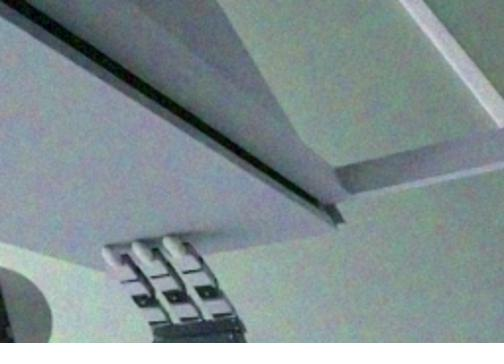

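{"fn": "move", "kwargs": {
  "target": [
    [0,0,0,0,0,0,0.754,0,0.576,0.696,0.754,0,0.576,0.696,0.754,0,0.576,0.696,0.714,0.678,0.226,0.168,0.4,-0.4,-0.05,0.0917,-0.085,0,0,0,0.754,0,0.576,0.696,0.754,0,0.576,0.696,0.754,0,0.576,0.696,0.714,0.678,0.226,0.168,0.4,-0.4],
    [0,0,0,0,0,0,0.754,0,0.576,0.696,0.754,0,0.576,0.696,0.754,0,0.576,0.696,0.714,0.678,0.226,0.168,0.4,-0.4,-0.3,0.0917,-0.085,0,0,0,0.754,0,0.576,0.696,0.754,0,0.576,0.696,0.754,0,0.576,0.696,0.714,0.678,0.226,0.168,0.4,-0.4],
    [0,0,0,0,0,0,0.754,0,0.576,0.696,0.754,0,0.576,0.696,0.754,0,0.576,0.696,0.714,0.678,0.226,0.168,0.4,-0.4,-0.3,0.0917,0.18,0,0,0,0.754,0,0.576,0.696,0.754,0,0.576,0.696,0.754,0,0.576,0.696,0.714,0.678,0.226,0.168,0.4,-0.4]
  ],
  "speed": 0.25,
  "cameras": ["cam_right_wrist"]
}}

Scene clock: 2715.77 s.
left_arm: end_effector_position=(+0.5483, +0.3502, +0.7002) hand_goal=(+0.754, +0.000, +0.576, +0.696, +0.754, +0.000, +0.576, +0.696, +0.754, +0.000, +0.576, +0.696, +0.714, +0.678, +0.226, +0.168) hand_measured=(+0.120, -0.004, +0.478, +0.678, +0.124, -0.002, +0.468, +0.678, +0.118, -0.002, +0.478, +0.678, +0.712, +0.678, +0.228, +0.168) hand_current_ma=(-385, -10, -385, -63, -385, -5, -385, -68, -385, -4, -385, -63, -3, -2, +4, -1) hand_state=(blocked, goal, blocked, goal, blocked, goal, blocked, goal, blocked, goal, blocked, goal, goal, goal, goal, goal) hand_current_limit=0.40 hand_speed=-0.40 end_effector_quat_wxyz=(+0.001, +0.707, +0.001, +0.707) | right_arm: end_effector_position=(+0.5981, -0.7260, +0.2500) hand_goal=(+0.754, +0.000, +0.576, +0.696, +0.754, +0.000, +0.576, +0.696, +0.754, +0.000, +0.576, +0.696, +0.714, +0.678, +0.226, +0.168) hand_measured=(+0.746, +0.002, +0.576, +0.698, +0.746, +0.002, +0.576, +0.694, +0.746, +0.002, +0.576, +0.694, +0.706, +0.676, +0.228, +0.170) hand_current_ma=(-4, +0, +0, +0, -3, +0, +0, +0, -3, +0, +0, +0, -3, +0, +0, +0) hand_state=(goal, goal, goal, goal, goal, goal, goal, goal, goal, goal, goal, goal, goal, goal, goal, goal) hand_current_limit=0.40 hand_speed=-0.40 end_effector_quat_wxyz=(+0.500, -0.500, +0.501, -0.498)
Joint positions: left_arm=[0.33 -0.241 -2.084 1.991 0.094 1.329 -1.573] | right_arm=[-0.7 -0.652 -1.802 2.465 5.624 0.918 0.001]
Joint torques (N m): left_arm=[-11.47 -19.97 -38.65 -0.42 -5.78 -2.78] | right_arm=[8.95 0.1 -50.43 -5.25 2.49 -2.17]
Wrist force (N): left_arm=[-0.8 2.3 -9.1] | right_arm=[0.0 3.4 -2.8]
Wrist torque (N m): left_arm=[-0.22 -0.44 0.14] | right_arm=[0.20 0.16 -0.06]
Wrist force, peak (N): left_arm=[0.0 2.4 -10.0] | right_arm=[-0.3 3.8 -3.2]
Hand target: left_arm +0.5483, +0.3502, +0.7002; +0.001, +0.707, +0.001, +0.707 | right_arm +0.5983, -0.7260, +0.2500; +0.500, -0.500, +0.501, -0.498
Off the commanded pose: left_arm 0.000 m, 0 deg | right_arm 0.000 m, 0 deg.
left_rail: position_m=0.330 speed_m_s=0.50 position_status=done
right_rail: position_m=-0.700 position_status=done
move: done
camera_calibration:
cam_right_wrist: T_world_to_cam=[[0.059364, 0.788466, -0.612207, 0.728339], [-0.722875, 0.456903, 0.518354, 0.587939], [0.688424, 0.411777, 0.597086, -0.134751], [0, 0, 0, 1]] pos_world=[0.474535, -0.787414, 0.221592]
Images, in order (width x height): cam_right_wrist 896x504.

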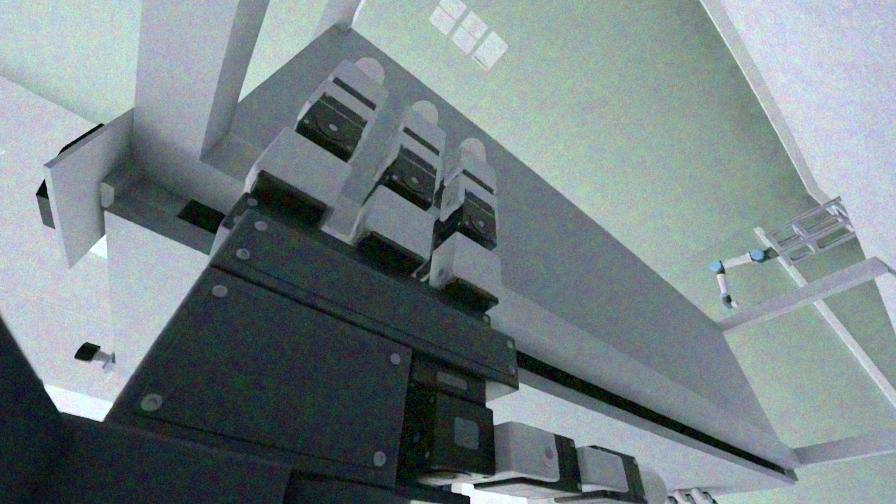

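{"fn": "zoom_image", "kwargs": {
  "camera": "cam_right_wrist",
  "region": [0, 60, 300, 400]
}}

{"fn": "zoom_image", "kwargs": {
  "camera": "cam_right_wrist",
  "region": [500, 300, 896, 504]
}}

Scaled by 1.482.

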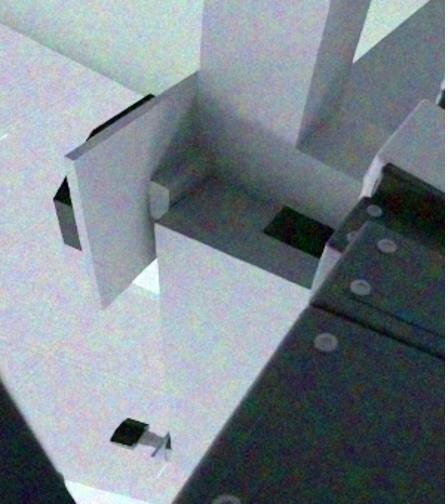

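Scaled by 1.273.

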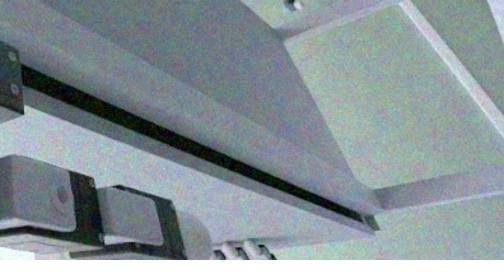

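{"fn": "move", "kwargs": {
  "target": [
    [0,0,0,0,0,0,0.754,0,0.576,0.696,0.754,0,0.576,0.696,0.754,0,0.576,0.696,0.714,0.678,0.226,0.168,0.4,-0.4,0,0,-0.28,0,0,0,0.754,0,0.576,0.696,0.754,0,0.576,0.696,0.754,0,0.576,0.696,0.714,0.678,0.226,0.168,0.4,-0.4],
    [0,0,0,0,0,0,0.754,0,0.576,0.696,0.754,0,0.576,0.696,0.754,0,0.576,0.696,0.714,0.678,0.226,0.168,0.4,-0.4,0.4067,-0.5833,-0.275,0,0,-0.3,0.754,0,0.576,0.696,0.754,0,0.576,0.696,0.754,0,0.576,0.696,0.714,0.678,0.226,0.168,0.4,-0.4],
    [0,0,0,0,0,0,0.754,0,0.576,0.696,0.754,0,0.576,0.696,0.754,0,0.576,0.696,0.714,0.678,0.226,0.168,0.4,-0.4,0.35,-0.8,-0.24,0,0,-0.6,0.754,0,0.576,0.696,0.754,0,0.576,0.696,0.754,0,0.576,0.696,0.714,0.678,0.226,0.168,0.4,-0.4]
  ],
  "speed": 0.3
}}

Scene clock: 2796.07 s.
left_arm: end_effector_position=(+0.5483, +0.3502, +0.7002) hand_goal=(+0.754, +0.000, +0.576, +0.696, +0.754, +0.000, +0.576, +0.696, +0.754, +0.000, +0.576, +0.696, +0.714, +0.678, +0.226, +0.168) hand_measured=(+0.120, -0.004, +0.478, +0.678, +0.124, -0.002, +0.468, +0.678, +0.118, -0.002, +0.478, +0.678, +0.712, +0.678, +0.228, +0.168) hand_current_ma=(-385, -10, -385, -63, -385, -5, -385, -68, -385, -4, -385, -63, -3, -2, +4, -1) hand_state=(blocked, goal, blocked, goal, blocked, goal, blocked, goal, blocked, goal, blocked, goal, goal, goal, goal, goal) hand_current_limit=0.40 hand_speed=-0.40 end_effector_quat_wxyz=(+0.001, +0.707, +0.001, +0.707) | right_arm: end_effector_position=(+0.4552, -0.9379, +0.7296) hand_goal=(+0.754, +0.000, +0.576, +0.696, +0.754, +0.000, +0.576, +0.696, +0.754, +0.000, +0.576, +0.696, +0.714, +0.678, +0.226, +0.168) hand_measured=(+0.754, +0.002, +0.576, +0.698, +0.754, +0.002, +0.576, +0.694, +0.754, +0.002, +0.576, +0.694, +0.714, +0.676, +0.228, +0.170) hand_current_ma=(+0, +0, +0, +0, +0, +0, +0, +0, +0, +0, +0, +0, +0, +0, +0, +0) hand_state=(goal, goal, goal, goal, goal, goal, goal, goal, goal, goal, goal, goal, goal, goal, goal, goal) hand_current_limit=0.40 hand_speed=-0.40 end_effector_quat_wxyz=(+0.104, +0.682, +0.115, +0.715)
Joint positions: left_arm=[0.33 -0.241 -2.084 1.991 0.094 1.329 -1.573] | right_arm=[-0.7 -1.382 -2.264 2.002 6.281 0.171 -1.623]
Joint torques (N m): left_arm=[-12.68 -18.11 -38.33 -0.29 -5.73 -2.75] | right_arm=[10.13 21.69 -56.6 -0.75 2.87 -2.28]
Wrist force (N): left_arm=[0.3 2.3 -9.7] | right_arm=[-1.2 -1.6 -2.6]
Wrist torque (N m): left_arm=[-0.16 -0.44 0.14] | right_arm=[0.23 0.03 -0.29]
Wrist force, peak (N): left_arm=[-0.5 2.4 -9.8] | right_arm=[-0.8 4.5 -3.1]
Hand target: left_arm +0.5483, +0.3502, +0.7002; +0.001, +0.707, +0.001, +0.707 | right_arm +0.4558, -0.9376, +0.7298; +0.109, +0.699, +0.110, +0.698
Off the commanded pose: left_arm 0.000 m, 0 deg | right_arm 0.001 m, 3 deg.
left_rail: position_m=0.330 speed_m_s=0.50 position_status=done
right_rail: position_m=-0.700 position_status=done
joint sent to its limit (right arm) — joint 5 (wrist 1), upper limit.
move: off_target (right_arm)

{"fn": "move", "kwargs": {
  "target": [
    [0,0,0,0,0,0,0.754,0,0.576,0.696,0.754,0,0.576,0.696,0.754,0,0.576,0.696,0.714,0.678,0.226,0.168,0.4,-0.4,0.352,-0.006,0.0733,0,0,-0.4,0.754,0,0.576,0.696,0.754,0,0.576,0.696,0.754,0,0.576,0.696,0.714,0.678,0.226,0.168,0.4,-0.4]
  ],
  "speed": 0.3,
  "cameras": ["cam_right_wrist"]
}}

Scene clock: 2810.90 s.
left_arm: end_effector_position=(+0.5483, +0.3502, +0.7002) hand_goal=(+0.754, +0.000, +0.576, +0.696, +0.754, +0.000, +0.576, +0.696, +0.754, +0.000, +0.576, +0.696, +0.714, +0.678, +0.226, +0.168) hand_measured=(+0.120, -0.004, +0.478, +0.678, +0.124, -0.002, +0.468, +0.678, +0.118, -0.002, +0.478, +0.678, +0.712, +0.678, +0.228, +0.168) hand_current_ma=(-385, -10, -385, -63, -385, -5, -385, -68, -385, -4, -385, -63, -3, -2, +4, -1) hand_state=(blocked, goal, blocked, goal, blocked, goal, blocked, goal, blocked, goal, blocked, goal, goal, goal, goal, goal) hand_current_limit=0.40 hand_speed=-0.40 end_effector_quat_wxyz=(+0.001, +0.707, +0.001, +0.707) | right_arm: end_effector_position=(+0.4998, -0.8699, +0.9292) hand_goal=(+0.754, +0.000, +0.576, +0.696, +0.754, +0.000, +0.576, +0.696, +0.754, +0.000, +0.576, +0.696, +0.714, +0.678, +0.226, +0.168) hand_measured=(+0.762, +0.002, +0.576, +0.698, +0.762, +0.002, +0.576, +0.694, +0.762, +0.002, +0.576, +0.694, +0.722, +0.676, +0.228, +0.170) hand_current_ma=(+3, +0, +0, +0, +2, +0, +0, +0, +3, +0, +0, +0, +3, +0, +0, +0) hand_state=(goal, goal, goal, goal, goal, goal, goal, goal, goal, goal, goal, goal, goal, goal, goal, goal) hand_current_limit=0.40 hand_speed=-0.40 end_effector_quat_wxyz=(+0.515, +0.450, +0.485, +0.545)
Joint positions: left_arm=[0.33 -0.241 -2.084 1.991 0.094 1.329 -1.573] | right_arm=[-0.7 -1.147 -2.121 1.776 6.282 0.378 -2.827]
Joint torques (N m): left_arm=[-12.17 -18.45 -37.76 -0.29 -5.87 -2.61] | right_arm=[9.77 13.47 -56.54 -0.99 2.26 -1.68]
Wrist force (N): left_arm=[-1.2 2.4 -9.0] | right_arm=[0.6 -3.4 -3.0]
Wrist torque (N m): left_arm=[-0.22 -0.37 0.10] | right_arm=[0.29 0.03 -0.16]
Wrist force, peak (N): left_arm=[-0.6 2.2 -9.8] | right_arm=[0.2 -3.8 -3.6]
Hand target: left_arm +0.5483, +0.3502, +0.7002; +0.001, +0.707, +0.001, +0.707 | right_arm +0.5002, -0.8695, +0.9296; +0.498, +0.501, +0.500, +0.500
Off the commanded pose: left_arm 0.000 m, 0 deg | right_arm 0.001 m, 8 deg.
left_rail: position_m=0.330 speed_m_s=0.50 position_status=done
right_rail: position_m=-0.700 position_status=done
joint sent to its limit (right arm) — joint 5 (wrist 1), upper limit.
move: off_target (right_arm)
camera_calibration:
cam_right_wrist: T_world_to_cam=[[0.0355083, -0.780244, 0.624467, -1.23843], [-0.62155, -0.506547, -0.597566, 0.378633], [0.782569, -0.366919, -0.502947, -0.115625], [0, 0, 0, 1]] pos_world=[0.369799, -0.816908, 0.941465]
Images, in order (width x height): cam_right_wrist 896x504.

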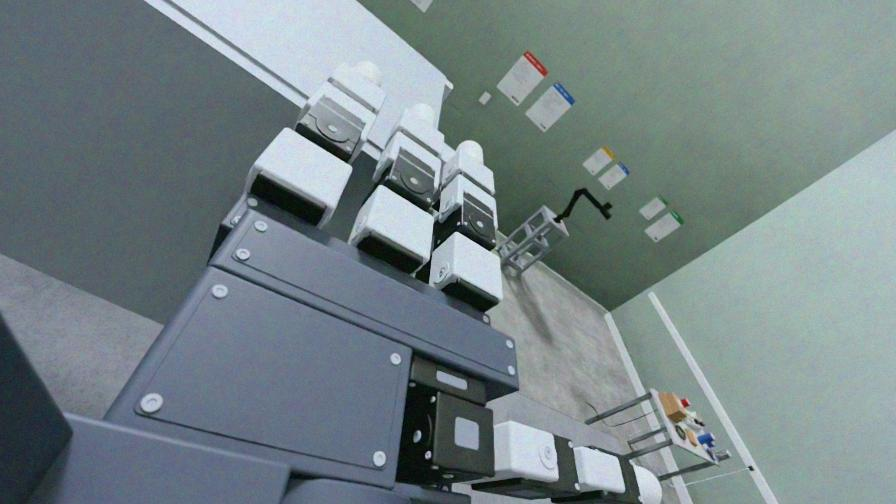

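{"fn": "move", "kwargs": {
  "target": [
    [0,0,0,0,0,0,0.754,0,0.576,0.696,0.754,0,0.576,0.696,0.754,0,0.576,0.696,0.714,0.678,0.226,0.168,0.4,-0.4,0.05,-0.205,-0.1,0,0,-0.04,0.754,0,0.576,0.696,0.754,0,0.576,0.696,0.754,0,0.576,0.696,0.714,0.678,0.226,0.168,0.4,-0.4]
  ],
  "speed": 0.3,
  "cameras": ["cam_right_wrist"]
}}

Scene clock: 2827.53 s.
left_arm: end_effector_position=(+0.5483, +0.3502, +0.7002) hand_goal=(+0.754, +0.000, +0.576, +0.696, +0.754, +0.000, +0.576, +0.696, +0.754, +0.000, +0.576, +0.696, +0.714, +0.678, +0.226, +0.168) hand_measured=(+0.120, -0.004, +0.478, +0.678, +0.124, -0.002, +0.468, +0.678, +0.118, -0.002, +0.478, +0.678, +0.712, +0.678, +0.228, +0.168) hand_current_ma=(-385, -10, -385, -63, -385, -5, -385, -68, -385, -4, -385, -63, -3, -2, +4, -1) hand_state=(blocked, goal, blocked, goal, blocked, goal, blocked, goal, blocked, goal, blocked, goal, goal, goal, goal, goal) hand_current_limit=0.40 hand_speed=-0.40 end_effector_quat_wxyz=(+0.001, +0.707, +0.001, +0.707) | right_arm: end_effector_position=(+0.4389, -0.8395, +0.8067) hand_goal=(+0.754, +0.000, +0.576, +0.696, +0.754, +0.000, +0.576, +0.696, +0.754, +0.000, +0.576, +0.696, +0.714, +0.678, +0.226, +0.168) hand_measured=(+0.764, +0.002, +0.576, +0.698, +0.762, +0.002, +0.576, +0.694, +0.762, +0.002, +0.576, +0.694, +0.722, +0.676, +0.228, +0.170) hand_current_ma=(+4, +0, +0, +0, +3, +0, +0, +0, +4, +0, +0, +0, +3, +0, +0, +0) hand_state=(goal, goal, goal, goal, goal, goal, goal, goal, goal, goal, goal, goal, goal, goal, goal, goal) hand_current_limit=0.40 hand_speed=-0.40 end_effector_quat_wxyz=(+0.535, +0.453, +0.525, +0.483)
Joint positions: left_arm=[0.33 -0.241 -2.084 1.991 0.094 1.329 -1.573] | right_arm=[-0.7 -1.423 -2.33 2.029 6.282 0.132 -2.967]
Joint torques (N m): left_arm=[-11.02 -17.85 -37.56 -0.31 -5.94 -2.86] | right_arm=[-11.63 5.61 -36.84 -1.64 -1.62 1.37]
Wrist force (N): left_arm=[0.0 2.2 -8.9] | right_arm=[1.8 -3.3 -3.2]
Wrist torque (N m): left_arm=[-0.25 -0.42 0.13] | right_arm=[0.33 -0.04 -0.15]
Wrist force, peak (N): left_arm=[-0.7 2.4 -9.5] | right_arm=[2.3 -4.6 -3.5]
Hand target: left_arm +0.5483, +0.3502, +0.7002; +0.001, +0.707, +0.001, +0.707 | right_arm +0.4399, -0.8392, +0.8069; +0.529, +0.469, +0.531, +0.468
Off the commanded pose: left_arm 0.000 m, 0 deg | right_arm 0.001 m, 3 deg.
left_rail: position_m=0.330 speed_m_s=0.50 position_status=done
right_rail: position_m=-0.700 position_status=done
joint sent to its limit (right arm) — joint 5 (wrist 1), upper limit.
move: off_target (right_arm)
camera_calibration:
cam_right_wrist: T_world_to_cam=[[0.049014, -0.702994, 0.709505, -1.14572], [-0.694145, -0.534744, -0.481884, 0.198011], [0.718165, -0.46888, -0.514189, -0.166638], [0, 0, 0, 1]] pos_world=[0.313278, -0.77768, 0.822627]
Images, in order (width x height): cam_right_wrist 896x504.

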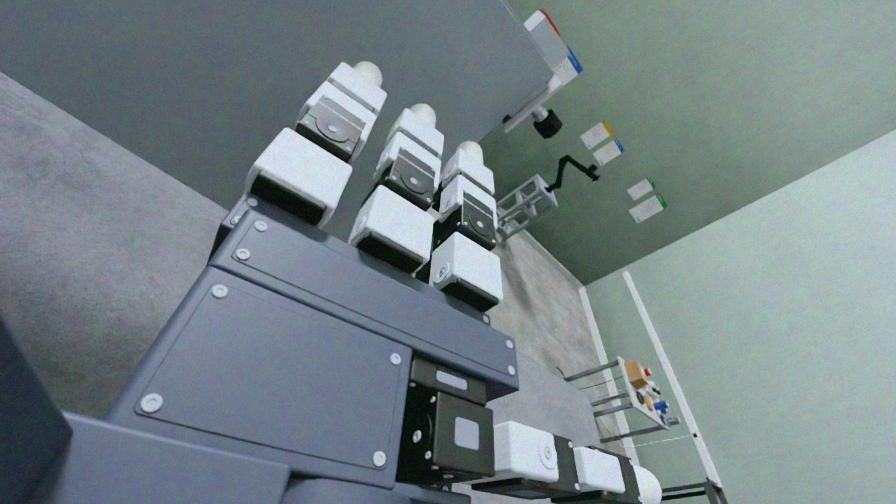

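{"fn": "zoom_image", "kwargs": {
  "camera": "cam_right_wrist",
  "region": [470, 70, 600, 170]
}}

Scaled by 3.877.

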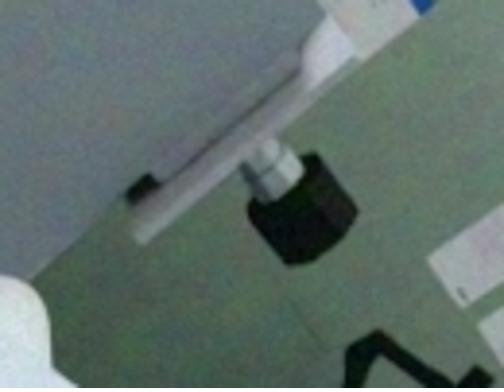

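{"fn": "move", "kwargs": {
  "target": [
    [0,0,0,0,0,0,0.754,0,0.576,0.696,0.754,0,0.576,0.696,0.754,0,0.576,0.696,0.714,0.678,0.226,0.168,0.4,-0.4,0,0,0,0,0,0,1,0,1,1,1,0,1,1,1,0,1,1,0.714,0.678,0.226,0.168,0.0,-0.2],
    [0,0,0,0,0,0,0.754,0,0.576,0.696,0.754,0,0.576,0.696,0.754,0,0.576,0.696,0.714,0.678,0.226,0.168,0.4,-0.4,-0.061,-0.0227,0.1317,0,0,0,1,0,1,1,1,0,1,1,1,0,1,1,0.714,0.678,0.226,0.168,0.0,-0.2]
  ],
  "speed": 0.2,
  "cameras": ["cam_right_wrist"]
}}

Scene clock: 2855.57 s.
left_arm: end_effector_position=(+0.5483, +0.3502, +0.7002) hand_goal=(+0.754, +0.000, +0.576, +0.696, +0.754, +0.000, +0.576, +0.696, +0.754, +0.000, +0.576, +0.696, +0.714, +0.678, +0.226, +0.168) hand_measured=(+0.120, -0.004, +0.478, +0.678, +0.124, -0.002, +0.468, +0.678, +0.118, -0.002, +0.478, +0.678, +0.712, +0.678, +0.228, +0.168) hand_current_ma=(-385, -10, -385, -63, -385, -5, -385, -68, -385, -4, -385, -63, -3, -2, +4, -1) hand_state=(blocked, goal, blocked, goal, blocked, goal, blocked, goal, blocked, goal, blocked, goal, goal, goal, goal, goal) hand_current_limit=0.40 hand_speed=-0.40 end_effector_quat_wxyz=(+0.001, +0.707, +0.001, +0.707) | right_arm: end_effector_position=(+0.5189, -0.8773, +0.7972) hand_goal=(+1.000, +0.000, +1.000, +1.000, +1.000, +0.000, +1.000, +1.000, +1.000, +0.000, +1.000, +1.000, +0.714, +0.678, +0.226, +0.168) hand_measured=(+1.000, +0.002, +0.998, +0.998, +1.000, +0.002, +0.998, +0.998, +1.000, +0.002, +0.998, +0.998, +0.722, +0.676, +0.228, +0.170) hand_current_ma=(+0, +0, +0, +0, +0, +0, +0, +0, +0, +0, +0, +0, +3, +0, +0, +0) hand_state=(goal, goal, goal, goal, goal, goal, goal, goal, goal, goal, goal, goal, goal, goal, goal, goal) hand_current_limit=0.00 hand_speed=-0.20 end_effector_quat_wxyz=(+0.542, +0.451, +0.518, +0.485)
Joint positions: left_arm=[0.33 -0.241 -2.084 1.991 0.094 1.329 -1.573] | right_arm=[-0.7 -1.112 -2.098 1.967 6.282 0.449 -3.148]
Joint torques (N m): left_arm=[-10.2 -16.6 -37.92 -0.54 -5.83 -2.85] | right_arm=[11.72 11.39 -58.2 -3.1 2.25 -2.62]
Wrist force (N): left_arm=[-0.8 2.3 -8.9] | right_arm=[1.4 -3.2 -3.5]
Wrist torque (N m): left_arm=[-0.24 -0.42 0.13] | right_arm=[0.35 0.02 -0.09]
Wrist force, peak (N): left_arm=[-1.1 2.4 -9.5] | right_arm=[1.3 -4.3 -3.2]
Hand target: left_arm +0.5483, +0.3502, +0.7002; +0.001, +0.707, +0.001, +0.707 | right_arm +0.5189, -0.8771, +0.7976; +0.529, +0.469, +0.531, +0.468
Off the commanded pose: left_arm 0.000 m, 0 deg | right_arm 0.000 m, 4 deg.
left_rail: position_m=0.330 speed_m_s=0.50 position_status=done
right_rail: position_m=-0.700 position_status=done
joint sent to its limit (right arm) — joint 5 (wrist 1), upper limit.
move: off_target (right_arm)
camera_calibration:
cam_right_wrist: T_world_to_cam=[[0.030674, -0.703074, 0.710455, -1.16079], [-0.689455, -0.529509, -0.49424, 0.240645], [0.723679, -0.474666, -0.500979, -0.26516], [0, 0, 0, 1]] pos_world=[0.39341, -0.814562, 0.810788]
Images, in order (width x height): cam_right_wrist 896x504.

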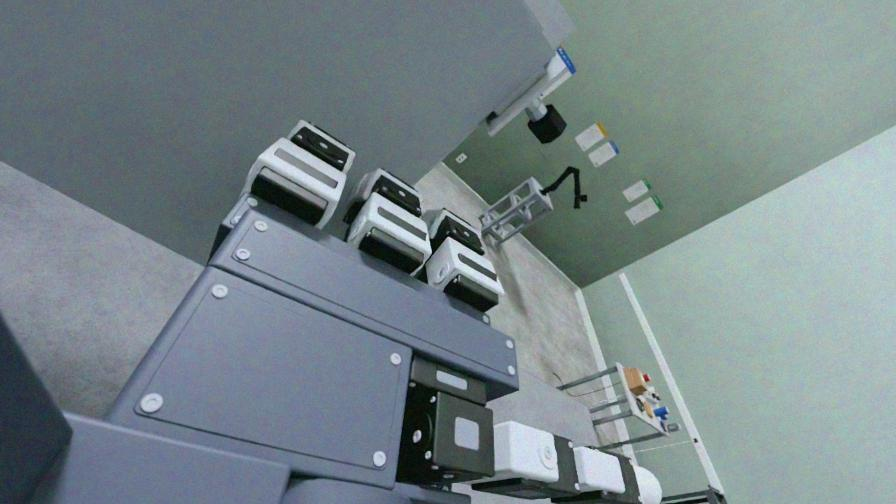

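{"fn": "zoom_image", "kwargs": {
  "camera": "cam_right_wrist",
  "region": [470, 30, 600, 170]
}}

Scaled by 3.600.

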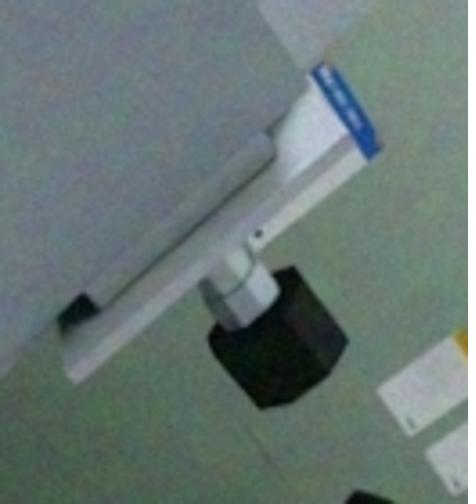

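{"fn": "move", "kwargs": {
  "target": [
    [0,0,0,0,0,0,0.754,0,0.576,0.696,0.754,0,0.576,0.696,0.754,0,0.576,0.696,0.714,0.678,0.226,0.168,0.4,-0.4,0,0,-0.1,0,0,0,0.754,0,0.576,0.696,0.754,0,0.576,0.696,0.754,0,0.576,0.696,0.714,0.678,0.226,0.168,0.4,-0.4],
    [0,0,0,0,0,0,0.754,0,0.576,0.696,0.754,0,0.576,0.696,0.754,0,0.576,0.696,0.714,0.678,0.226,0.168,0.4,-0.4,-0.2,-0.02,-0.1,0.22,0,0,0.754,0,0.576,0.696,0.754,0,0.576,0.696,0.754,0,0.576,0.696,0.714,0.678,0.226,0.168,0.4,-0.4]
  ],
  "speed": 0.25
}}

Scene clock: 2933.67 s.
left_arm: end_effector_position=(+0.5483, +0.3502, +0.7002) hand_goal=(+0.754, +0.000, +0.576, +0.696, +0.754, +0.000, +0.576, +0.696, +0.754, +0.000, +0.576, +0.696, +0.714, +0.678, +0.226, +0.168) hand_measured=(+0.120, -0.004, +0.478, +0.678, +0.124, -0.002, +0.468, +0.678, +0.118, -0.002, +0.478, +0.678, +0.712, +0.678, +0.228, +0.168) hand_current_ma=(-385, -10, -385, -63, -385, -5, -385, -69, -385, -4, -385, -63, -3, -2, +4, -1) hand_state=(blocked, goal, blocked, goal, blocked, goal, blocked, goal, blocked, goal, blocked, goal, goal, goal, goal, goal) hand_current_limit=0.40 hand_speed=-0.40 end_effector_quat_wxyz=(+0.001, +0.707, +0.001, +0.707) | right_arm: end_effector_position=(+0.4588, -0.9978, +0.8004) hand_goal=(+0.754, +0.000, +0.576, +0.696, +0.754, +0.000, +0.576, +0.696, +0.754, +0.000, +0.576, +0.696, +0.714, +0.678, +0.226, +0.168) hand_measured=(+0.776, +0.002, +0.584, +0.700, +0.776, +0.000, +0.584, +0.700, +0.778, +0.000, +0.584, +0.700, +0.722, +0.676, +0.228, +0.170) hand_current_ma=(+18, +0, +3, +1, +16, +0, +2, +1, +20, +0, +3, +1, +3, +0, +0, +0) hand_state=(blocked, goal, goal, goal, blocked, goal, goal, goal, blocked, goal, goal, goal, goal, goal, goal, goal) hand_current_limit=0.40 hand_speed=-0.40 end_effector_quat_wxyz=(+0.527, +0.459, +0.532, +0.478)
Joint positions: left_arm=[0.33 -0.241 -2.084 1.991 0.094 1.329 -1.573] | right_arm=[-0.7 -1.443 -2.019 1.902 6.282 0.104 -3.146]
Joint torques (N m): left_arm=[-11.19 -18 -38.09 -0.55 -5.86 -2.89] | right_arm=[11.76 6.1 -57.19 -2.18 1.88 -2.59]
Wrist force (N): left_arm=[-0.8 2.5 -9.4] | right_arm=[1.1 -3.3 -2.6]
Wrist torque (N m): left_arm=[-0.18 -0.45 0.14] | right_arm=[0.28 0.03 -0.09]
Wrist force, peak (N): left_arm=[0.4 2.1 -9.6] | right_arm=[1.2 -8.7 -15.8]
Hand target: left_arm +0.5483, +0.3502, +0.7002; +0.001, +0.707, +0.001, +0.707 | right_arm +0.4591, -0.9977, +0.8006; +0.383, +0.592, +0.638, +0.311
Off the commanded pose: left_arm 0.000 m, 0 deg | right_arm 0.000 m, 41 deg; orientation clipped.
left_rail: position_m=0.330 speed_m_s=0.50 position_status=done
right_rail: position_m=-0.700 position_status=done
joint sent to its limit (right arm) — joint 5 (wrist 1), upper limit.
move: off_target (right_arm); limits=paced


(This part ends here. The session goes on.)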